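## Task

Put the red wire down on the table on its own, with a gap of at least a hand's width between it and each other wire. A wire left dangling over the table edge may count as a failure.

## Robot and tools

Robot: two arms, left_arm and right_arm, each with a two-finger gripper and a wrist camera. Scene frame: origin at table-top height, midway between the nominal bases, a little behind the near table edge; +z up, +x out over the table, left_arm on the +y side (image left/right do not follow these names). Calibrated bases: left_arm at (+0.010, +0.269, -0.013) m, right_arm at (+0.001, -0.319, -0.010) m, both nearly unrotated. Each arm reports its hand pose (end_effector_position in metres, end_effector_quat_wxyz) in its own base frame. The gripper's fingers point along its +z axis and close along its y axis; the reported position is the point between the pads, about 1 cm behind the tips. Reports can be off by a few centimetres, more at long reach.

Cameras: cam_high and cam_low are fixed on a beam behind the arms; cam_left_wrist and cam_right_wrist ride on the hands. All are 896x504. Calibration lines give K, distortion and T_world_to_cam; world is the scene frame for fixed cameras and the arm's base frame for wrist cameras.

Row layout, shared by execute_actions and move: 14 numbers, each in [-1, 1]: dx, dy, dz, rx, ry, rz, opening for left_arm, then the same seven for right_arm. Both arms always appear. The six pose numbers are an offset, not a pose: they count from that arm's current Hand target and run along the Hand target's own axes. Scale: 1.0 equals 0.6 m for dx, dy, dz and 180 degrees for the rotation vector rx, ry, rz. Sending six zeros re-requests the current Hand target. The opening number is absolute: +1 fully open (0.093 m), -1 closed. A 0 in the opening slot is a real command, so to keep a gripper unchanged resend its present value.

execute_actions(actions, cameras): actions is a list of actions; each action is a list of up to 15 rows, one per 1/30 s step, and a short action repeats its last row to fill 15 steps. Every row in an action is an offset from the Hand target at that action's start, not from the row before; the next action starts from the updated Hand target, so repeating an offset moves further. An empty actions list returns camera images and fuller state. cameras lists names, ["all"], or []; an unknown name voids the call.

move(target, speed, blend, opening_speed, grip_force, blocking, cameras): target is one 14-number row or a list of up to 15 rows, all offsets from the same starting Hand targets. Paths are straight, end together, last 0.5 s to 10 s. speed is m/s per arm path, 0.002 to 2.9 (default 0.25), one value or one per target; turns are capped at twice that in rad/s. blend (m) rounds corners in a list; 0 stops at each. opening_speed is the rate of the opening command on the -1..+1 scale per second, at least 0.2. grip_force is newtons per finger pad, 10 to 50 (50 is full), one value or one per arm; it persists, and lower values close slowly. blocking=false returns early while the move keeps running. Moves do not avoid obstacles or the other arm; grippers lag and overshoot more when fast or with a straight arm. Avoid paths near an arm's own base.

wait(seconds 0 to 10): lets time pass holding commands. stop(): brakes a running move. zoom_image(camera, region [x0, y0, x1, y1] in pixels, at most 504 by 504): magnifies the latest image of one of the four cameras. finished_scene(scene): ends the current scene, given its number; irreversible; the goal must hold with the robot letting go.

Results: Hand target is the last commanded pose after clipping; the gripper often rests short of it, and the next command, even all zeros, asks again; if still short, send the gap as an offset. Orientation commands are clipped to within 40 degrees of the measured one. Tool commands shows present commands. grip_measured is the finger motor position on the opening scale; pads meet near -0.94, and each millimetre of object width adds about 0.0208. To hold an object, keep sending the closing value; to release, send a value well above its width reading. Joint positions end with the finger gap in metres. Joint torques include gravity and carry offsets. A move adds a move: line (done, off_target, moving, held, fault) and any limits (paced, held). Joint velocities may say within noise.

Cautions: check pose after each move and correct tilts; small moves may go wrong. An arm blocked by something keeps pushing until you command it back past the gripper. Do not let the grippers, fingers or wrist cameras touch each other, and do not close one gripper on the other arm. The bar, plate and rail behind and below the bases are fixtures, up to about 3 cm above the table, with no warning on contact. Avoid drops, releasing moving items, fast impacts, hard presses and pulls on camera cables. Nothing may fall or be left off the table. Loose items may get nudged occasionally. Motors heat when holding loads, stretching out or pushing; MOTOR HOT appears at 75 °C, a fault folds the arm at 90 °C and it goes limp at 100 °C. Joint ranges (rad): waist -2.618 to 3.054, shoulder 0 to 3.142, elbow 0 to 3.142, wrist pitch ±1.571, wrist yaw ±1.571, wrist roll ±2.094.

Each tool is called after "Request:" as a command line: name --argument value for each argument, lists and objects as JSON in quotes; but a table of rows of numbers goes row by row, as --pt "numbers of a row", without its own name.

## Session

Request:
execute_actions --actions '[]'

Scene clock: 0.00 s.
left_arm: end_effector_position=(+0.3754, +0.0001, +0.4021) grip_measured=+1.000 end_effector_quat_wxyz=(+0.707, +0.000, +0.707, +0.000) | right_arm: end_effector_position=(+0.3402, +0.3171, +0.2563) grip_measured=-0.931 end_effector_quat_wxyz=(+0.460, -0.488, +0.597, +0.439)
Joint positions: left_arm=[0 1.047 1.047 0 0 0 0.093] | right_arm=[0.446 1.649 1.156 0.147 -0.973 -0.213 0.001]
Joint velocities: within noise
Joint torques (N m): no reading
Heat: left arm: 42 °C; right arm: 40 °C.
Hand target: left_arm +0.3730, +0.0000, +0.4120; +0.716, +0.000, +0.698, +0.000 | right_arm +0.3413, +0.3162, +0.2695; +0.475, -0.491, +0.587, +0.435
Tool commands: left_gripper/opening=+1.0 right_gripper/opening=-0.936209

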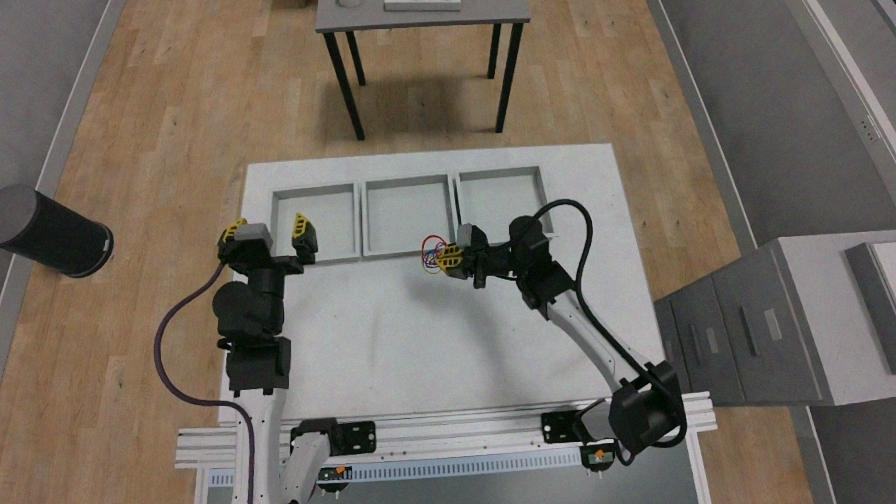

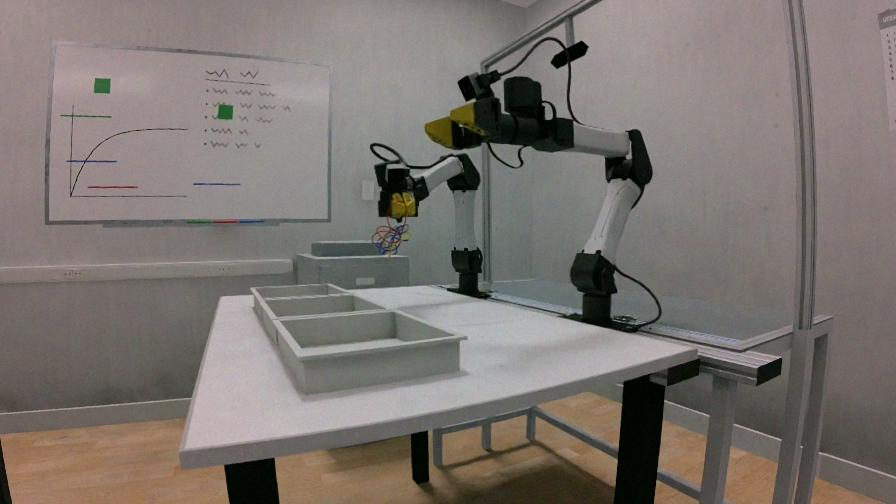

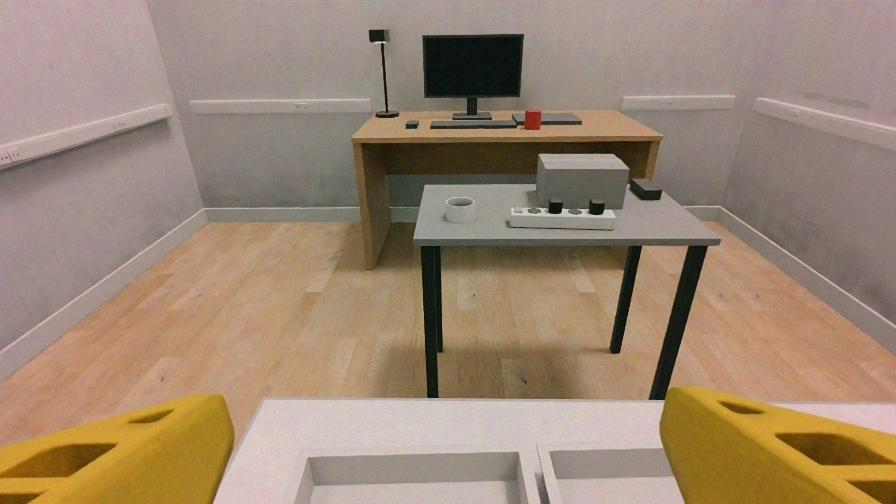

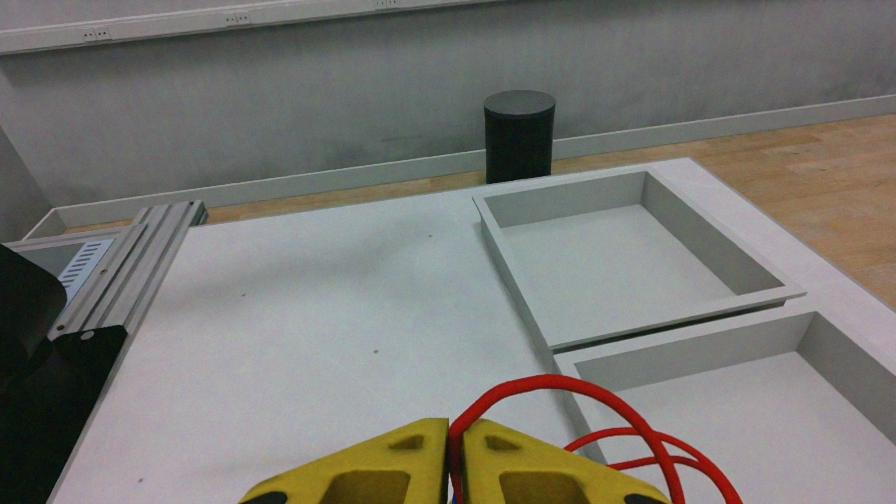

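Request:
zoom_image --camera "cam_low" --region '[340, 140, 460, 270]'

Request:
zoom_image --camera "cam_high" --region '[390, 210, 510, 290]'

Request:
zoom_image --camera "cam_right_wrist" --region '[392, 330, 896, 504]'

Scaled by 3.877 from the camera's 896x504 image, which has a finer 1280x720 frame.

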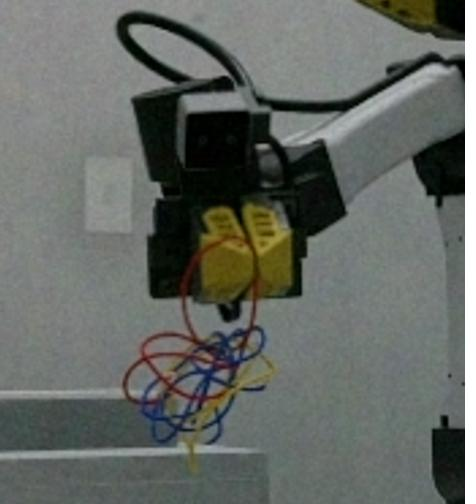

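Scaled by 4.200 from the camera's 896x504 image, which has a finer 1280x720 frame.

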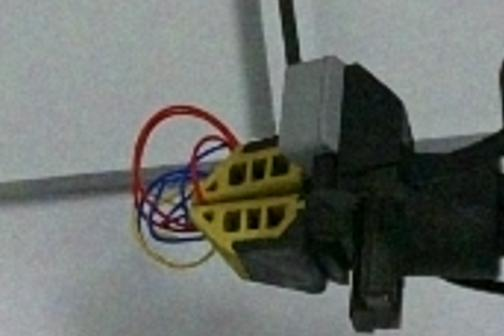

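Scaled by 1.000.

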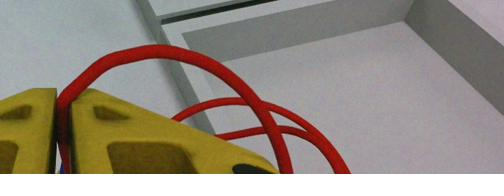

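Request:
move --target '[0.353,-0.167,-0.122,0.333,0,0,1.0,0,0,0,0,0,0,-0.936209]' --cameras '["all"]'

Scene clock: 55.87 s.
left_arm: end_effector_position=(+0.3091, -0.0976, +0.2023) grip_measured=+1.000 end_effector_quat_wxyz=(+0.624, +0.356, +0.606, -0.341) | right_arm: end_effector_position=(+0.3402, +0.3171, +0.2563) grip_measured=-0.931 end_effector_quat_wxyz=(+0.460, -0.488, +0.597, +0.439)
Joint positions: left_arm=[0.208 1.392 0.379 1.052 1.24 -0.005 0.093] | right_arm=[0.446 1.649 1.156 0.147 -0.973 -0.213 0.001]
Joint torques (N m): left_arm=[-0.16 -3.04 5.56 1.96 0.14 -0.06] | right_arm=[-0.1 -8.47 8.44 1.68 -0.11 0.06]
Heat: left arm: 53 °C; right arm: 45 °C.
Hand target: left_arm +0.3052, -0.1003, +0.1985; +0.620, +0.358, +0.605, -0.349 | right_arm +0.3413, +0.3162, +0.2695; +0.475, -0.491, +0.587, +0.435
Off the commanded pose: left_arm 0.006 m, 1 deg | right_arm 0.013 m, 2 deg.
move: off_target (right_arm)
camera_calibration:
cam_left_wrist: T_world_to_cam=[[-0.864781, -0.500261, -0.0434957, 0.226183], [-0.173583, 0.379094, -0.908932, 0.312827], [0.471192, -0.778477, -0.41467, -0.0478565], [0, 0, 0, 1]] pos_world=[0.27245, -0.0426955, 0.274331]

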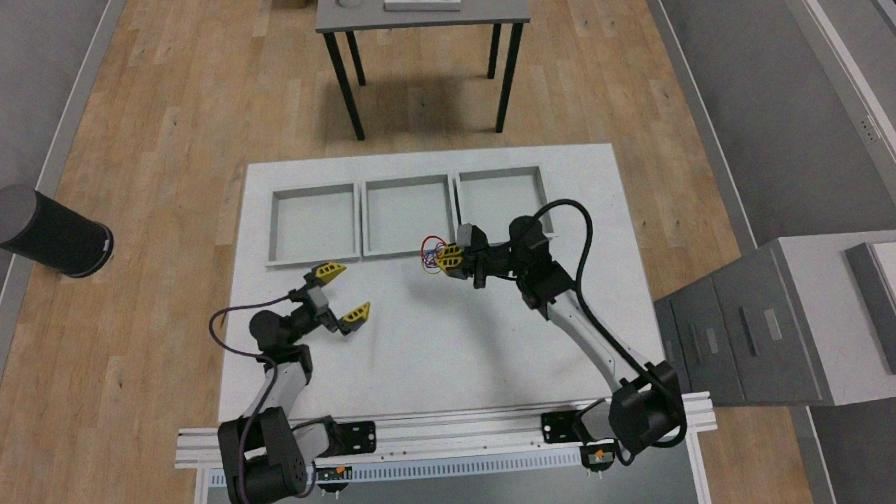

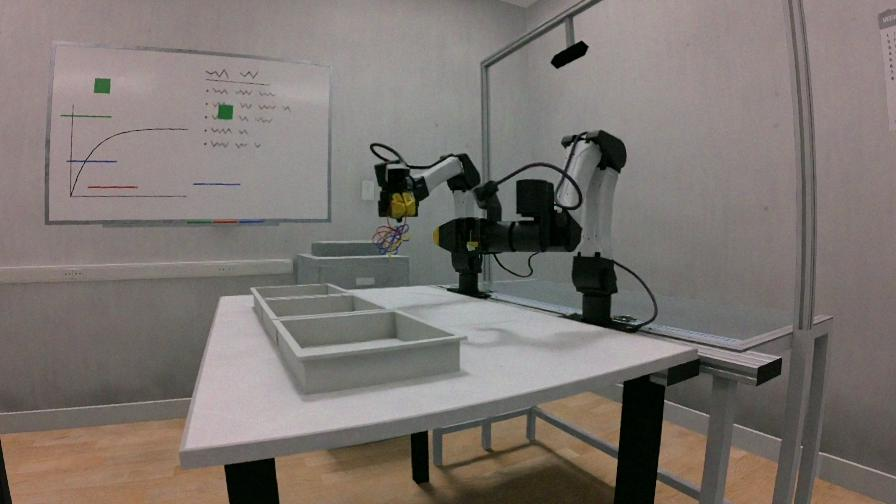

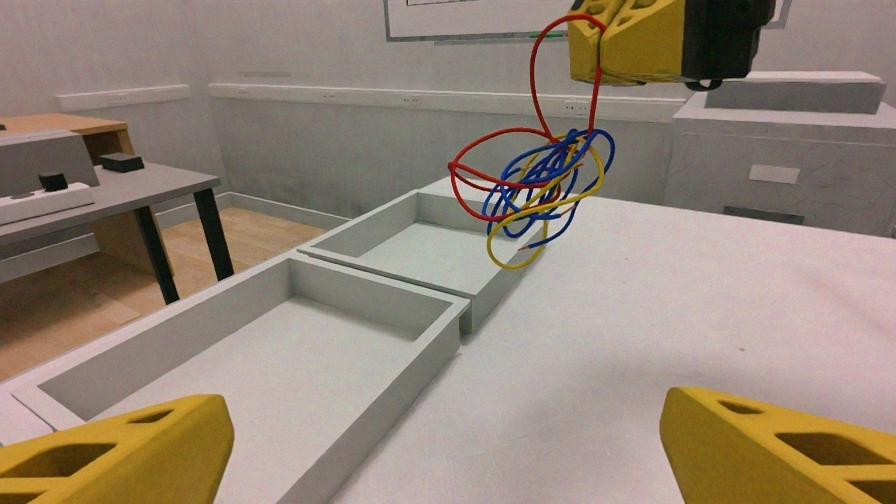

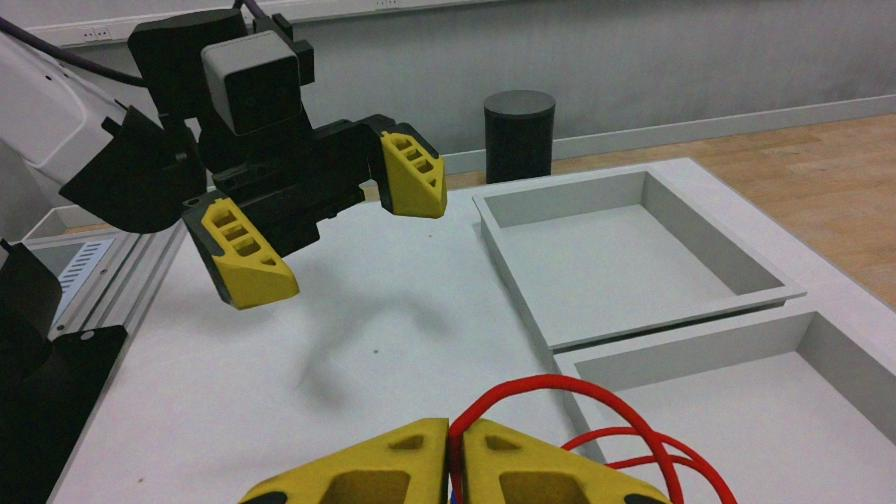

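Request:
zoom_image --camera "cam_left_wrist" --region '[420, 0, 660, 290]'

Scaled by 1.738 from the camera's 896x504 image, which has a finer 1280x720 frame.

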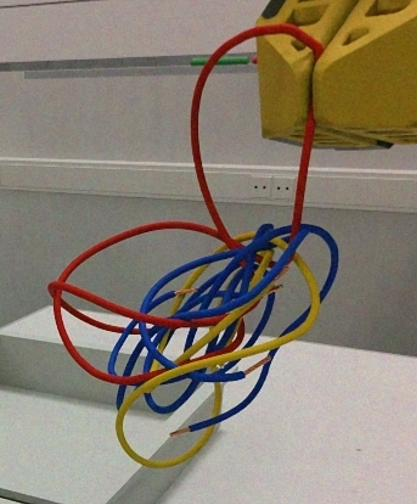

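Request:
move --target '[0,0,0,0,0,0,1.0,0.133,0,0,0,0,0,-0.936209]' --cameras '["all"]' --speed 0.12

Request:
zoom_image --camera "cam_left_wrist" --region '[400, 80, 700, 380]'

Request:
zoom_image --camera "cam_high" --region '[390, 210, 510, 290]'

Request:
zoom_image --camera "cam_low" --region '[340, 180, 460, 310]'

Scene clock: 93.27 s.
left_arm: end_effector_position=(+0.3091, -0.0976, +0.2027) grip_measured=+1.000 end_effector_quat_wxyz=(+0.625, +0.357, +0.605, -0.341) | right_arm: end_effector_position=(+0.3330, +0.3057, +0.1903) grip_measured=-0.931 end_effector_quat_wxyz=(+0.467, -0.490, +0.594, +0.435)
Joint positions: left_arm=[0.208 1.392 0.379 1.055 1.24 -0.007 0.093] | right_arm=[0.427 1.705 0.93 0.433 -0.985 -0.23 0.001]
Joint torques (N m): left_arm=[-0.03 -3.04 5.61 1.99 0.12 -0.07] | right_arm=[-0.85 -6.53 6.11 1.96 -0.21 0.07]
Heat: left arm: 49 °C; right arm: 47 °C.
Hand target: left_arm +0.3052, -0.1003, +0.1984; +0.620, +0.358, +0.605, -0.349 | right_arm +0.3359, +0.3031, +0.1909; +0.475, -0.491, +0.587, +0.435
Off the commanded pose: left_arm 0.006 m, 1 deg | right_arm 0.004 m, 1 deg.
move: done
camera_calibration:
cam_left_wrist: T_world_to_cam=[[-0.864667, -0.500339, -0.0448533, 0.22645], [-0.172052, 0.378852, -0.909324, 0.31285], [0.471963, -0.778545, -0.413665, -0.048132], [0, 0, 0, 1]] pos_world=[0.272347, -0.0426952, 0.274728]
cam_right_wrist: T_world_to_cam=[[0.988808, -0.13054, -0.0722288, -0.275148], [-0.132778, -0.549259, -0.825036, 0.412257], [0.0680283, 0.825393, -0.560445, -0.0819565], [0, 0, 0, 1]] pos_world=[0.332383, 0.258164, 0.274322]

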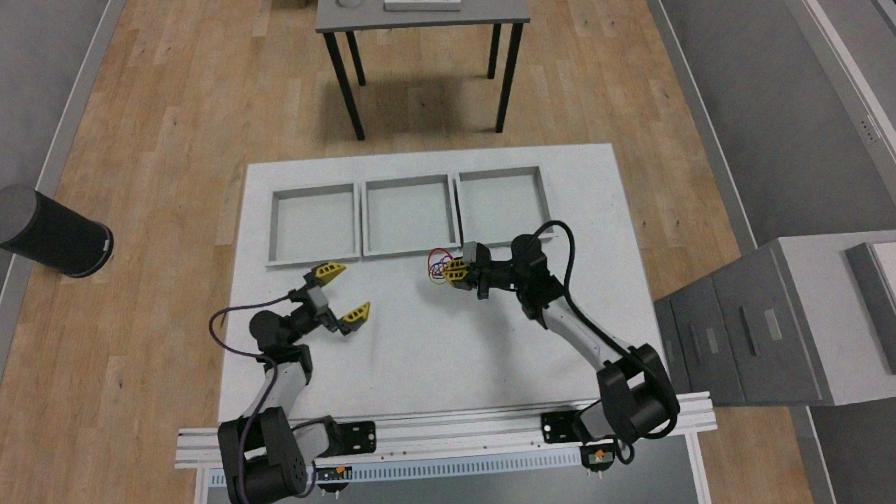

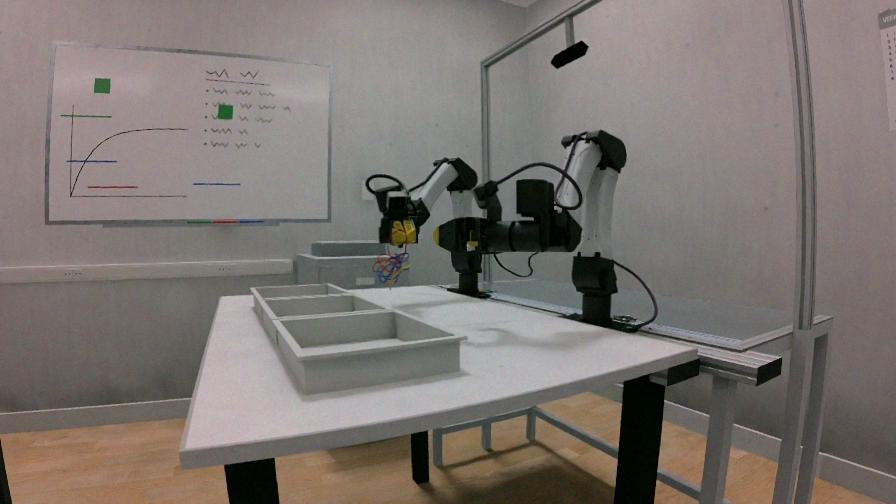

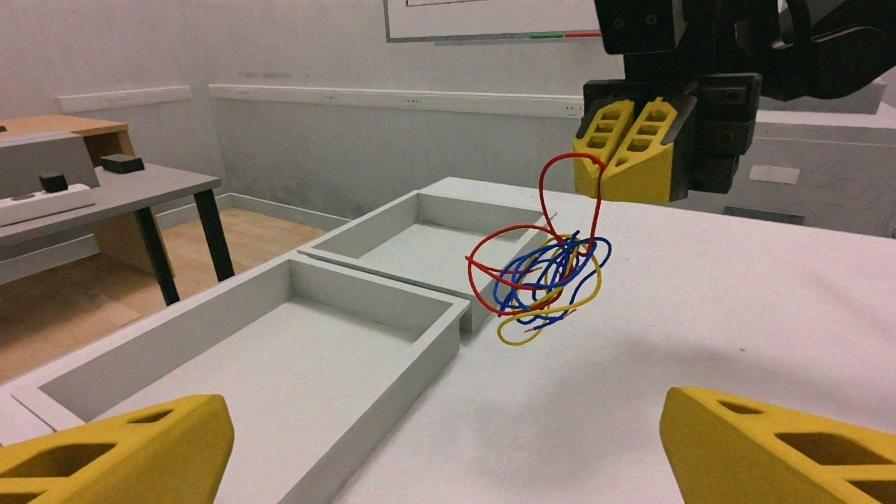

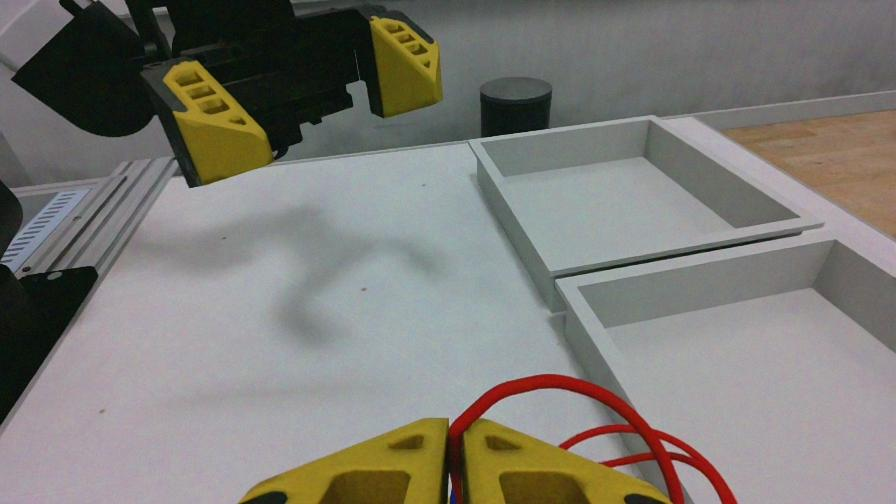

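Scaled by 1.680 from the camera's 896x504 image, which has a finer 1280x720 frame.

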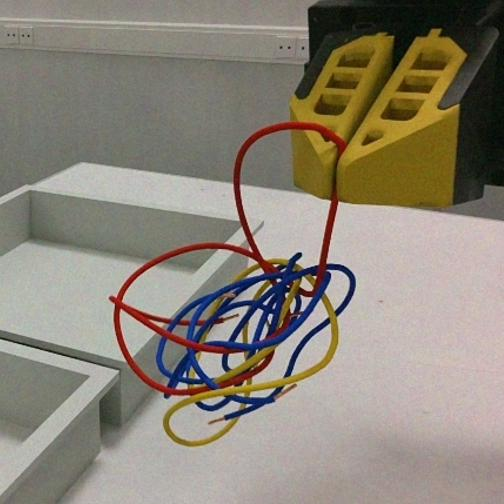

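Scaled by 4.200 from the camera's 896x504 image, which has a finer 1280x720 frame.

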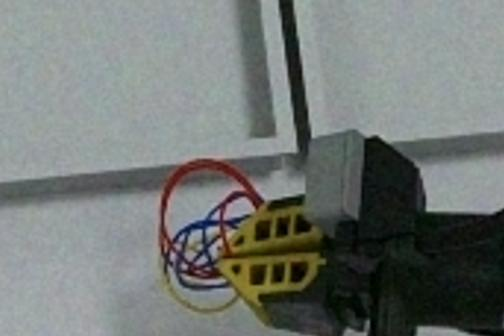

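Scaled by 3.877 from the camera's 896x504 image, which has a finer 1280x720 frame.

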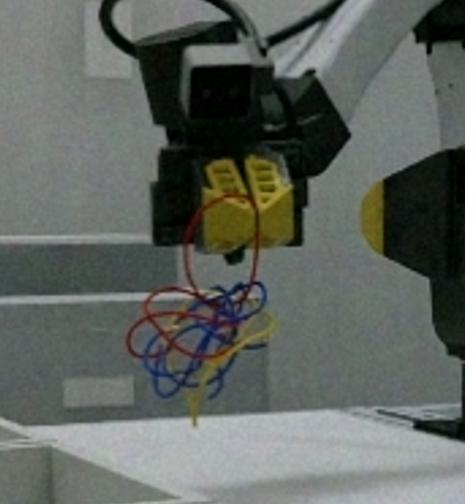

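Request:
move --target '[0.198,0.0203,0.185,0.15,0,0,0.45,0,0,0,0,0,0,-0.936209]' --cameras '["all"]' --speed 0.2

Request:
zoom_image --camera "cam_left_wrist" --region '[200, 0, 700, 500]'

Request:
zoom_image --camera "cam_high" --region '[370, 200, 510, 300]'

Request:
zoom_image --camera "cam_low" --region '[340, 180, 460, 310]'

Scene clock: 141.20 s.
left_arm: end_effector_position=(+0.3712, -0.1886, +0.0786) grip_measured=+0.452 end_effector_quat_wxyz=(+0.513, +0.484, +0.520, -0.482) | right_arm: end_effector_position=(+0.3331, +0.3057, +0.1904) grip_measured=-0.931 end_effector_quat_wxyz=(+0.467, -0.490, +0.593, +0.435)
Joint positions: left_arm=[-0.057 2.258 0.852 1.33 1.446 0.071 0.067] | right_arm=[0.427 1.705 0.93 0.434 -0.985 -0.23 0.001]
Joint torques (N m): left_arm=[-0.09 -8.17 6.97 1.95 0.22 -0.11] | right_arm=[-0.7 -6.49 6.31 1.89 -0.33 0.01]
Heat: left arm: 50 °C; right arm: 45 °C.
Hand target: left_arm +0.3744, -0.1902, +0.0813; +0.520, +0.493, +0.507, -0.480 | right_arm +0.3359, +0.3031, +0.1909; +0.475, -0.491, +0.587, +0.435
Off the commanded pose: left_arm 0.004 m, 2 deg | right_arm 0.004 m, 1 deg.
move: done
camera_calibration:
cam_left_wrist: T_world_to_cam=[[-0.998607, -0.0522506, -0.00739149, 0.360352], [-0.0160571, 0.434287, -0.900632, 0.197014], [0.0502685, -0.899258, -0.43452, -0.0642381], [0, 0, 0, 1]] pos_world=[0.366242, -0.124499, 0.152188]
cam_right_wrist: T_world_to_cam=[[0.988888, -0.130498, -0.0712127, -0.275348], [-0.13188, -0.548946, -0.825388, 0.412127], [0.0686194, 0.825608, -0.560056, -0.0821944], [0, 0, 0, 1]] pos_world=[0.33228, 0.258163, 0.274523]

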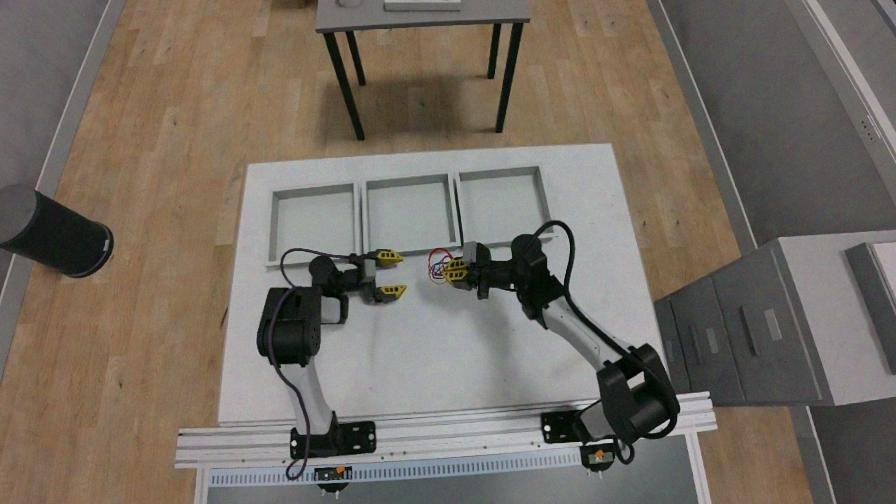

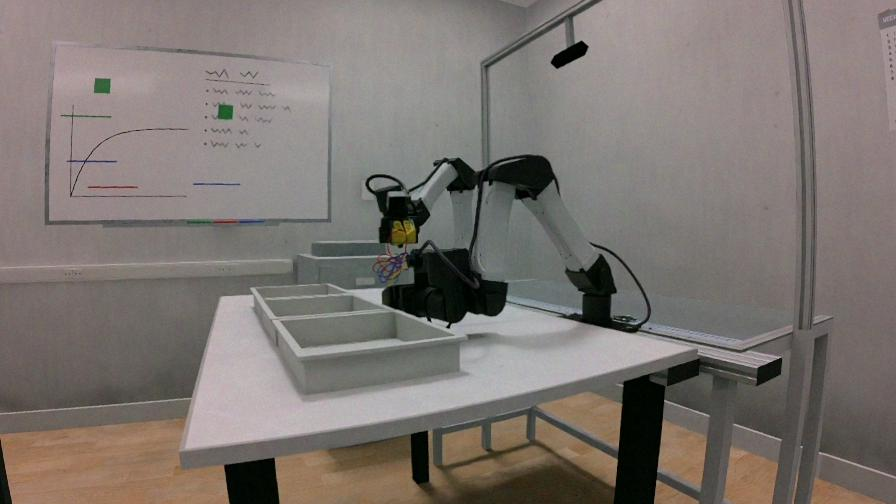

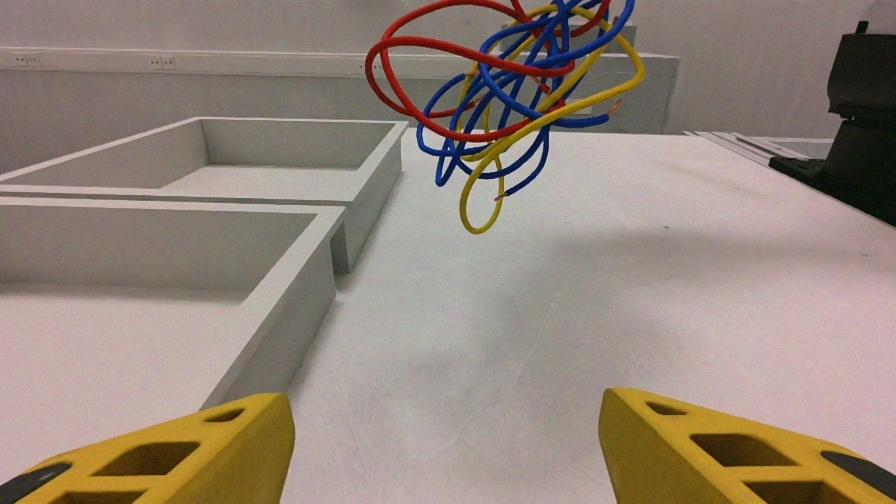

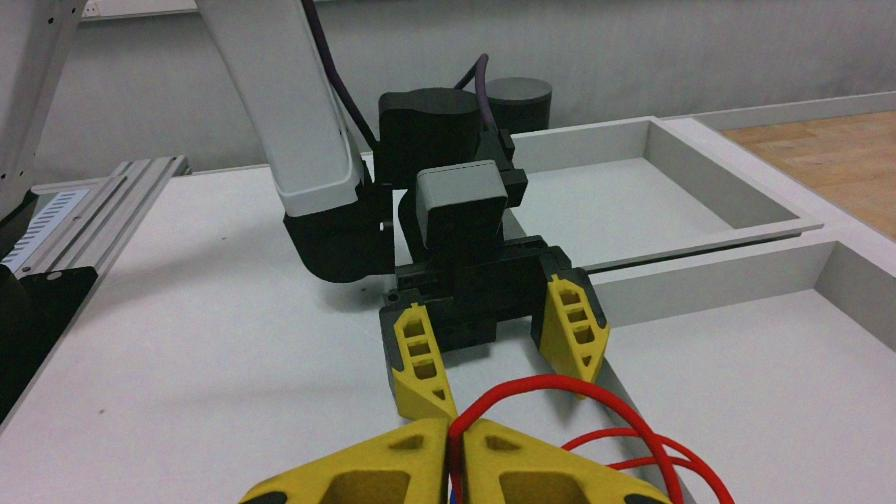

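Scaled by 1.008 from the camera's 896x504 image, which has a finer 1280x720 frame.

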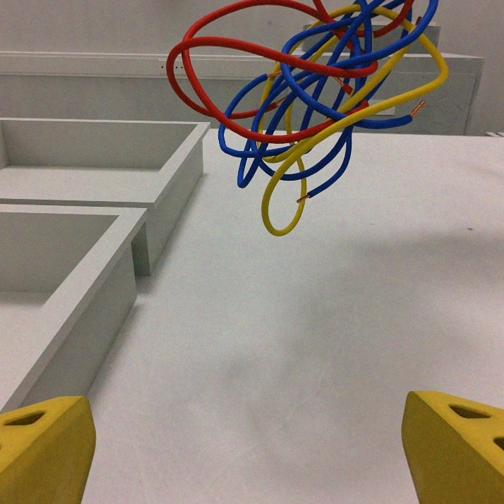

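Scaled by 3.600 from the camera's 896x504 image, which has a finer 1280x720 frame.

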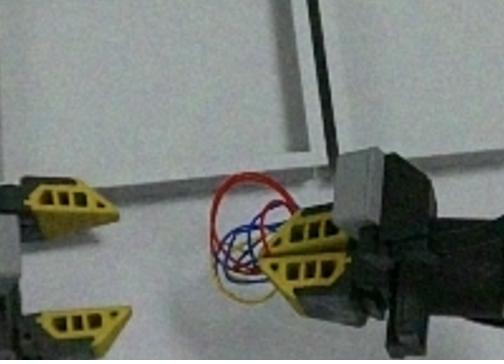

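Scaled by 3.877 from the camera's 896x504 image, which has a finer 1280x720 frame.

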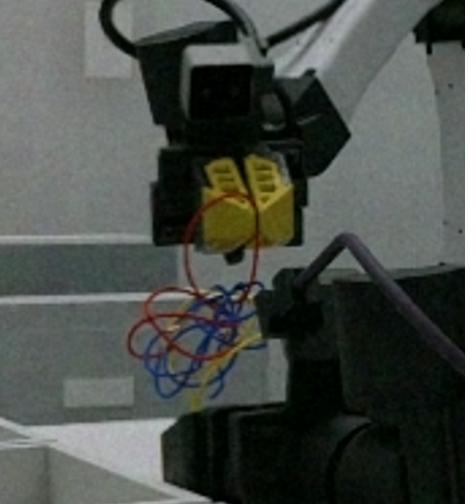

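Request:
move --target '[-0.0128,-0.0252,0.1975,0,0,0,0.45,0,0,0,0,0,0,-0.936209]' --cameras '["all"]' --speed 0.08

Request:
zoom_image --camera "cam_high" --region '[370, 200, 510, 300]'

Request:
zoom_image --camera "cam_low" --region '[340, 180, 460, 310]'

Scene clock: 164.77 s.
left_arm: end_effector_position=(+0.3578, -0.3067, +0.0859) grip_measured=+0.452 end_effector_quat_wxyz=(+0.511, +0.495, +0.508, -0.485) | right_arm: end_effector_position=(+0.3331, +0.3057, +0.1904) grip_measured=-0.931 end_effector_quat_wxyz=(+0.467, -0.490, +0.593, +0.435)
Joint positions: left_arm=[-0.376 2.277 0.926 1.333 1.155 0.03 0.067] | right_arm=[0.427 1.705 0.93 0.434 -0.985 -0.23 0.001]
Joint torques (N m): left_arm=[0.08 -9.14 7.86 1.91 -0.08 -0.14] | right_arm=[-0.9 -6.41 6.15 1.84 -0.26 0.07]
Heat: left arm: 51 °C; right arm: 45 °C.
Hand target: left_arm +0.3654, -0.3093, +0.0888; +0.520, +0.493, +0.507, -0.480 | right_arm +0.3359, +0.3031, +0.1909; +0.475, -0.491, +0.587, +0.435
Off the commanded pose: left_arm 0.009 m, 1 deg | right_arm 0.004 m, 1 deg.
move: done
camera_calibration:
cam_left_wrist: T_world_to_cam=[[-0.999363, -0.0253905, -0.0250806, 0.350905], [0.0116123, 0.433178, -0.901233, 0.244453], [0.0337472, -0.90095, -0.432608, -0.161403], [0, 0, 0, 1]] pos_world=[0.35329, -0.242398, 0.159285]
cam_right_wrist: T_world_to_cam=[[0.988888, -0.130498, -0.0712127, -0.275348], [-0.13188, -0.548946, -0.825388, 0.412127], [0.0686194, 0.825608, -0.560056, -0.0821944], [0, 0, 0, 1]] pos_world=[0.33228, 0.258163, 0.274523]

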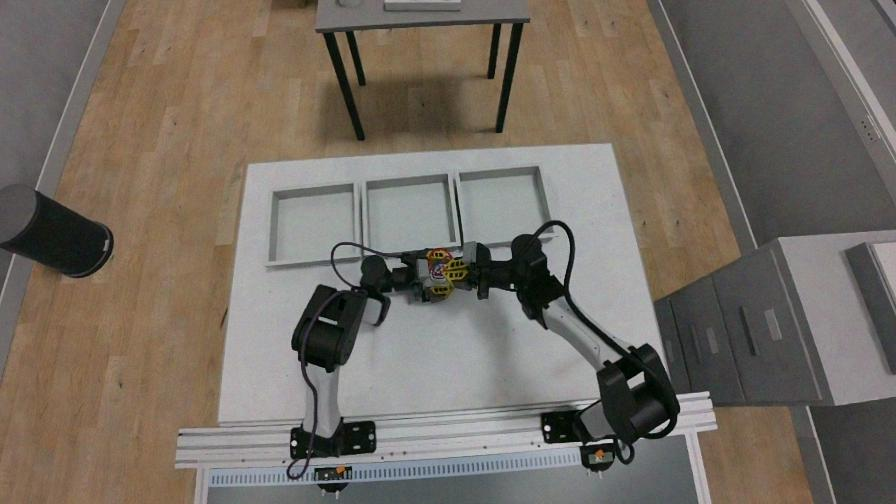

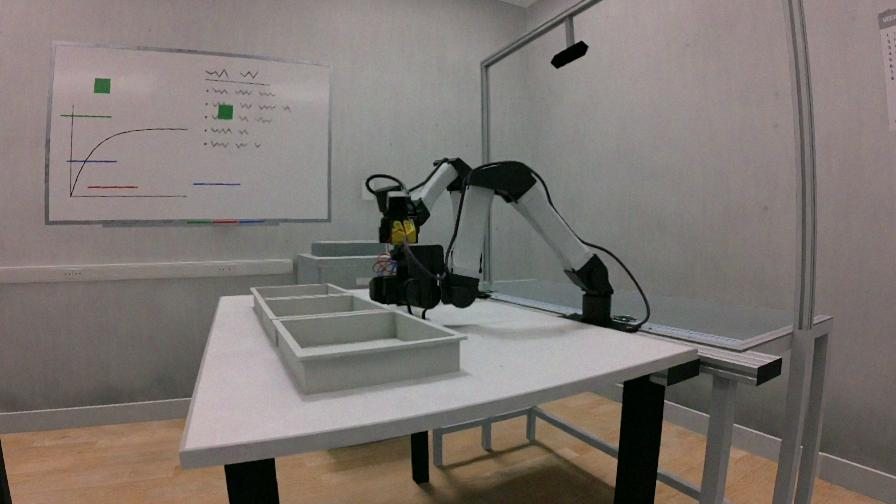

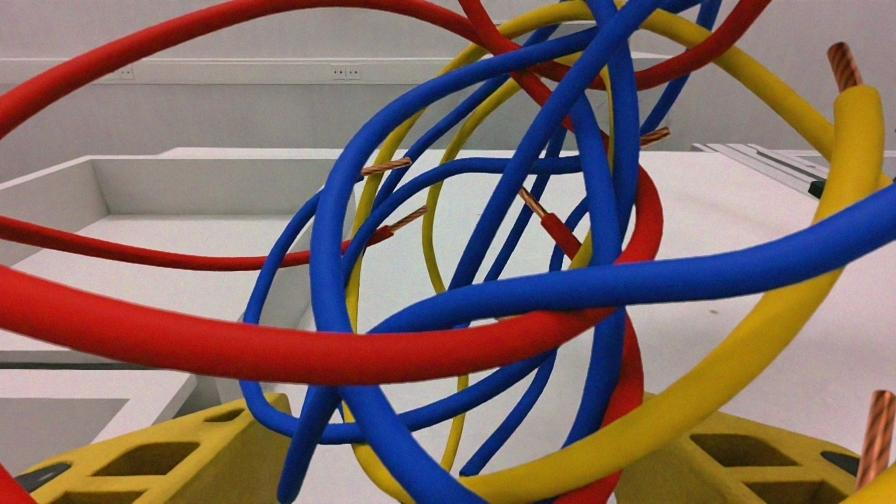

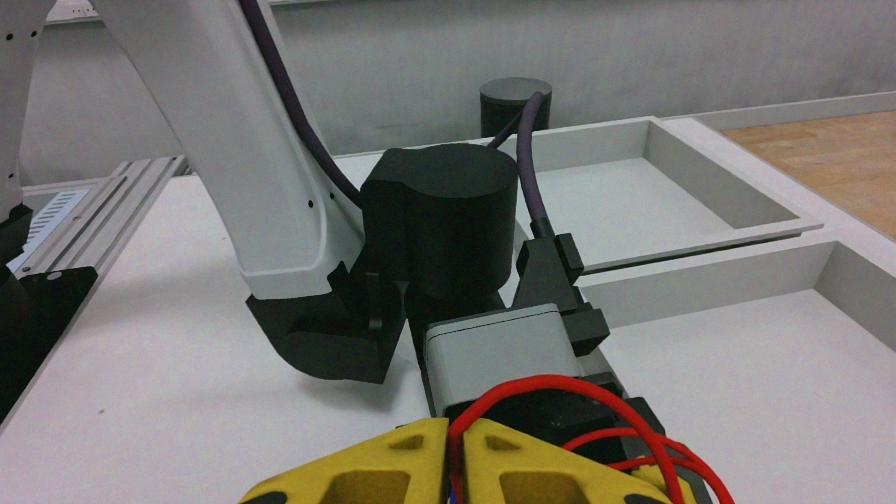

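Scaled by 3.600 from the camera's 896x504 image, which has a finer 1280x720 frame.

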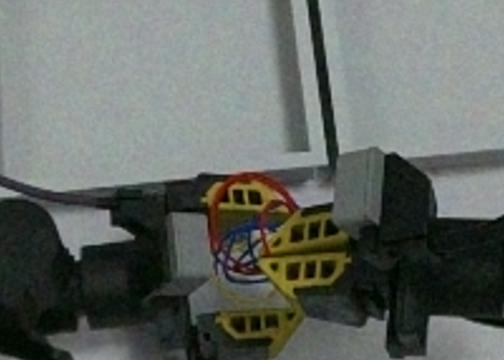

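Scaled by 3.877 from the camera's 896x504 image, which has a finer 1280x720 frame.

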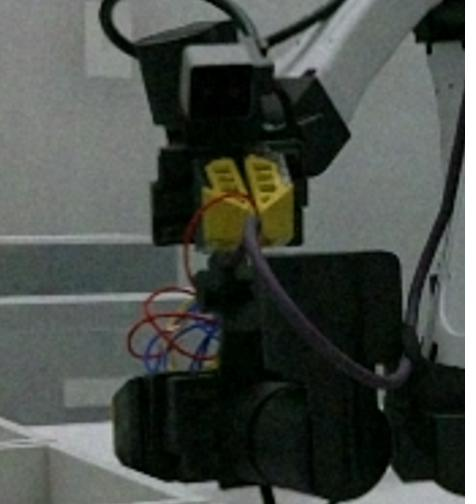

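Request:
move --target '[0,0,0,0,0,0,-1,0,0,0,0,0,0,-0.936209]' --grip_force '[30,50]' --cameras '["cam_left_wrist","cam_low"]'

Scene clock: 173.53 s.
left_arm: end_effector_position=(+0.3579, -0.3067, +0.0858) grip_measured=-0.962 end_effector_quat_wxyz=(+0.511, +0.495, +0.509, -0.485) | right_arm: end_effector_position=(+0.3330, +0.3058, +0.1906) grip_measured=-0.931 end_effector_quat_wxyz=(+0.468, -0.490, +0.593, +0.435)
Joint positions: left_arm=[-0.376 2.277 0.926 1.333 1.154 0.03 0] | right_arm=[0.427 1.705 0.93 0.435 -0.986 -0.23 0.001]
Joint torques (N m): left_arm=[-0.09 -9.11 7.82 1.92 -0.09 -0.1] | right_arm=[-0.76 -6.26 6.32 1.92 -0.34 0.05]
Heat: left arm: 51 °C; right arm: 45 °C.
Hand target: left_arm +0.3654, -0.3093, +0.0888; +0.520, +0.493, +0.506, -0.480 | right_arm +0.3359, +0.3031, +0.1909; +0.475, -0.491, +0.587, +0.435
Off the commanded pose: left_arm 0.008 m, 1 deg | right_arm 0.004 m, 1 deg.
grip_force (N): 30, 50
move: done
camera_calibration:
cam_left_wrist: T_world_to_cam=[[-0.999352, -0.0260994, -0.02477, 0.350779], [0.0110212, 0.433283, -0.901191, 0.244679], [0.0342529, -0.90088, -0.432715, -0.161551], [0, 0, 0, 1]] pos_world=[0.353389, -0.242398, 0.159286]
Images, in order (width x height): cam_low 896x504, cam_left_wrist 896x504.

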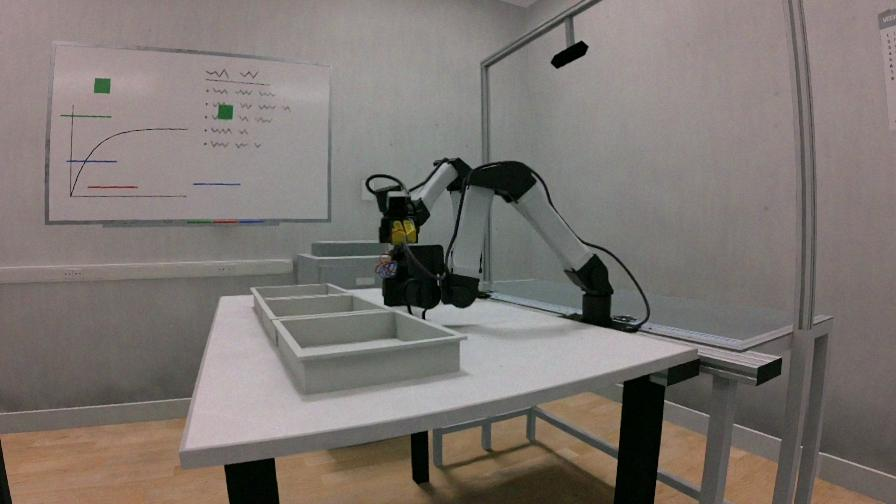

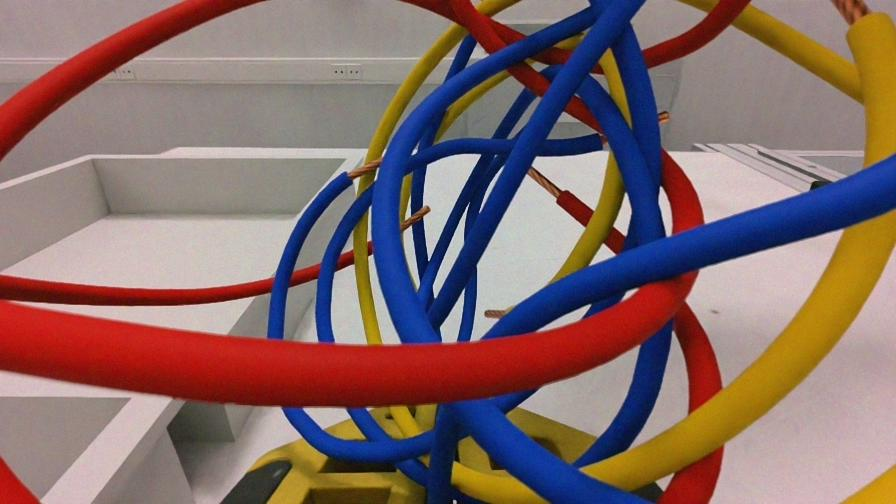

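Request:
move --target '[0,0,0,0,0,0,-1,-0.167,0,0,0,0,0,-0.936209]' --speed 0.05 --cameras '["all"]'

Request:
zoom_image --camera "cam_high" --region '[370, 200, 510, 300]'

Request:
zoom_image --camera "cam_low" --region '[340, 180, 460, 310]'

Scene clock: 181.97 s.
left_arm: end_effector_position=(+0.3579, -0.3067, +0.0859) grip_measured=-0.971 end_effector_quat_wxyz=(+0.512, +0.495, +0.509, -0.484) | right_arm: end_effector_position=(+0.3442, +0.3170, +0.2472) grip_measured=-0.931 end_effector_quat_wxyz=(+0.433, -0.478, +0.622, +0.444)
Joint positions: left_arm=[-0.376 2.277 0.926 1.333 1.154 0.03 0] | right_arm=[0.443 1.674 1.194 0.061 -0.969 -0.21 0.001]
Joint torques (N m): left_arm=[0.23 -8.98 7.73 1.92 -0.09 -0.14] | right_arm=[0.8 -11.71 10.95 1.78 -0.14 0.08]
Heat: left arm: 51 °C; right arm: 45 °C.
Hand target: left_arm +0.3654, -0.3093, +0.0888; +0.520, +0.493, +0.507, -0.480 | right_arm +0.3425, +0.3195, +0.2896; +0.475, -0.491, +0.587, +0.435
Off the commanded pose: left_arm 0.008 m, 1 deg | right_arm 0.042 m, 7 deg.
grip_force (N): 30, 50
move: off_target (right_arm)
camera_calibration:
cam_left_wrist: T_world_to_cam=[[-0.999342, -0.0261519, -0.0251232, 0.350718], [0.0113195, 0.433215, -0.90122, 0.244563], [0.0344523, -0.900911, -0.432634, -0.161639], [0, 0, 0, 1]] pos_world=[0.353288, -0.242398, 0.159286]
cam_right_wrist: T_world_to_cam=[[0.978666, -0.137791, -0.152404, -0.255014], [-0.204386, -0.577187, -0.790621, 0.491838], [0.0209748, 0.804903, -0.593035, -0.0293324], [0, 0, 0, 1]] pos_world=[0.350713, 0.272353, 0.332597]

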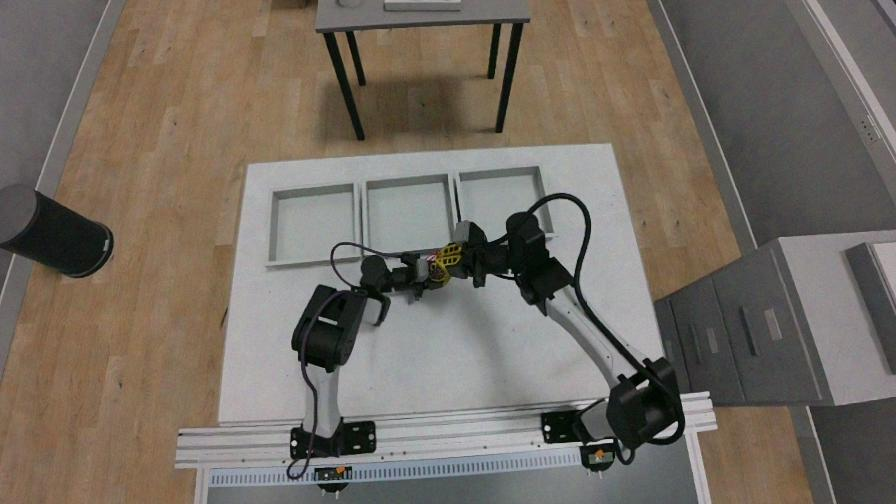

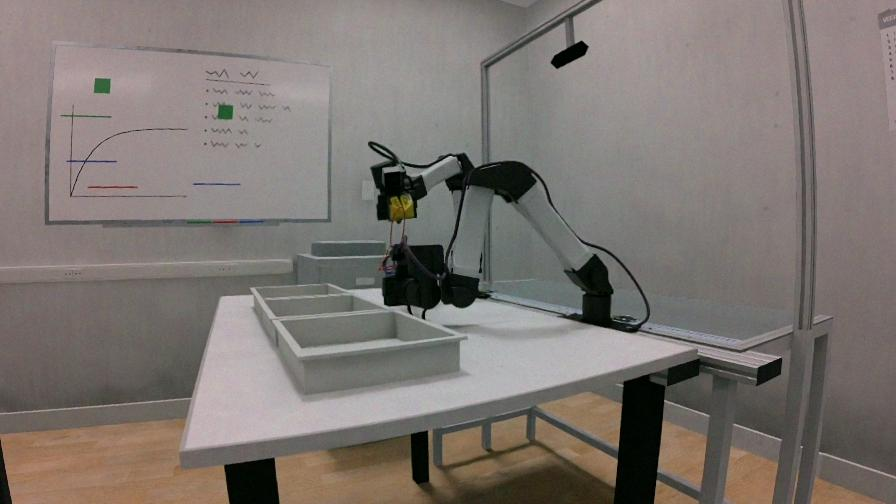

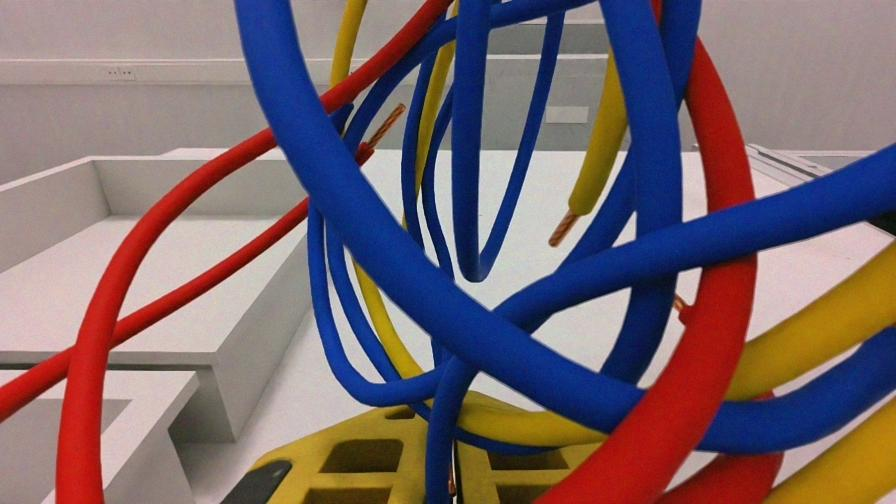

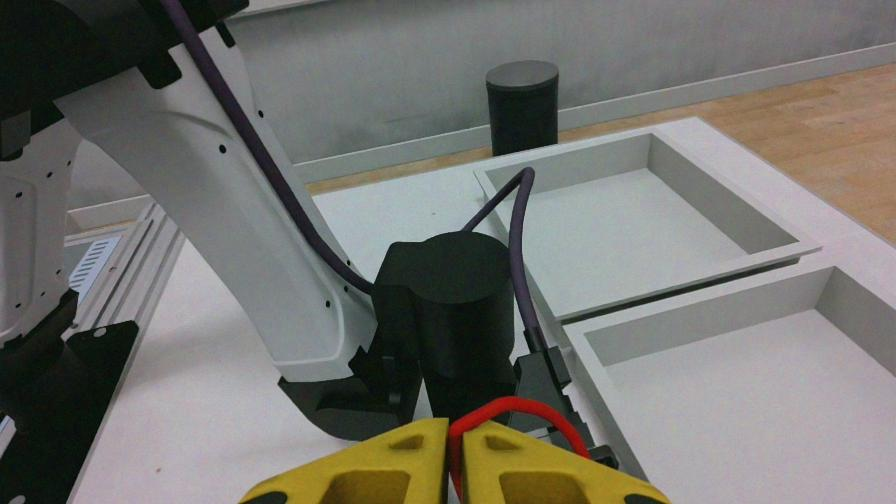

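Scaled by 3.600 from the camera's 896x504 image, which has a finer 1280x720 frame.

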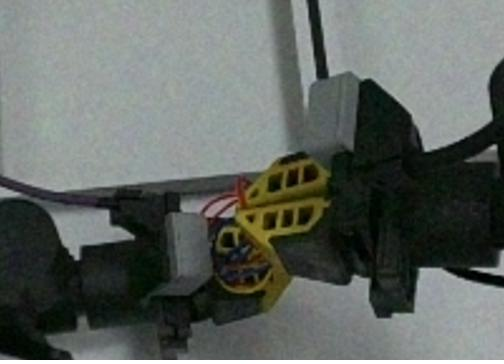

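Scaled by 3.877 from the camera's 896x504 image, which has a finer 1280x720 frame.

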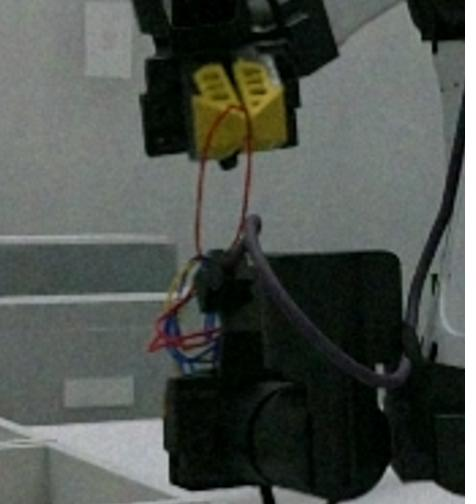

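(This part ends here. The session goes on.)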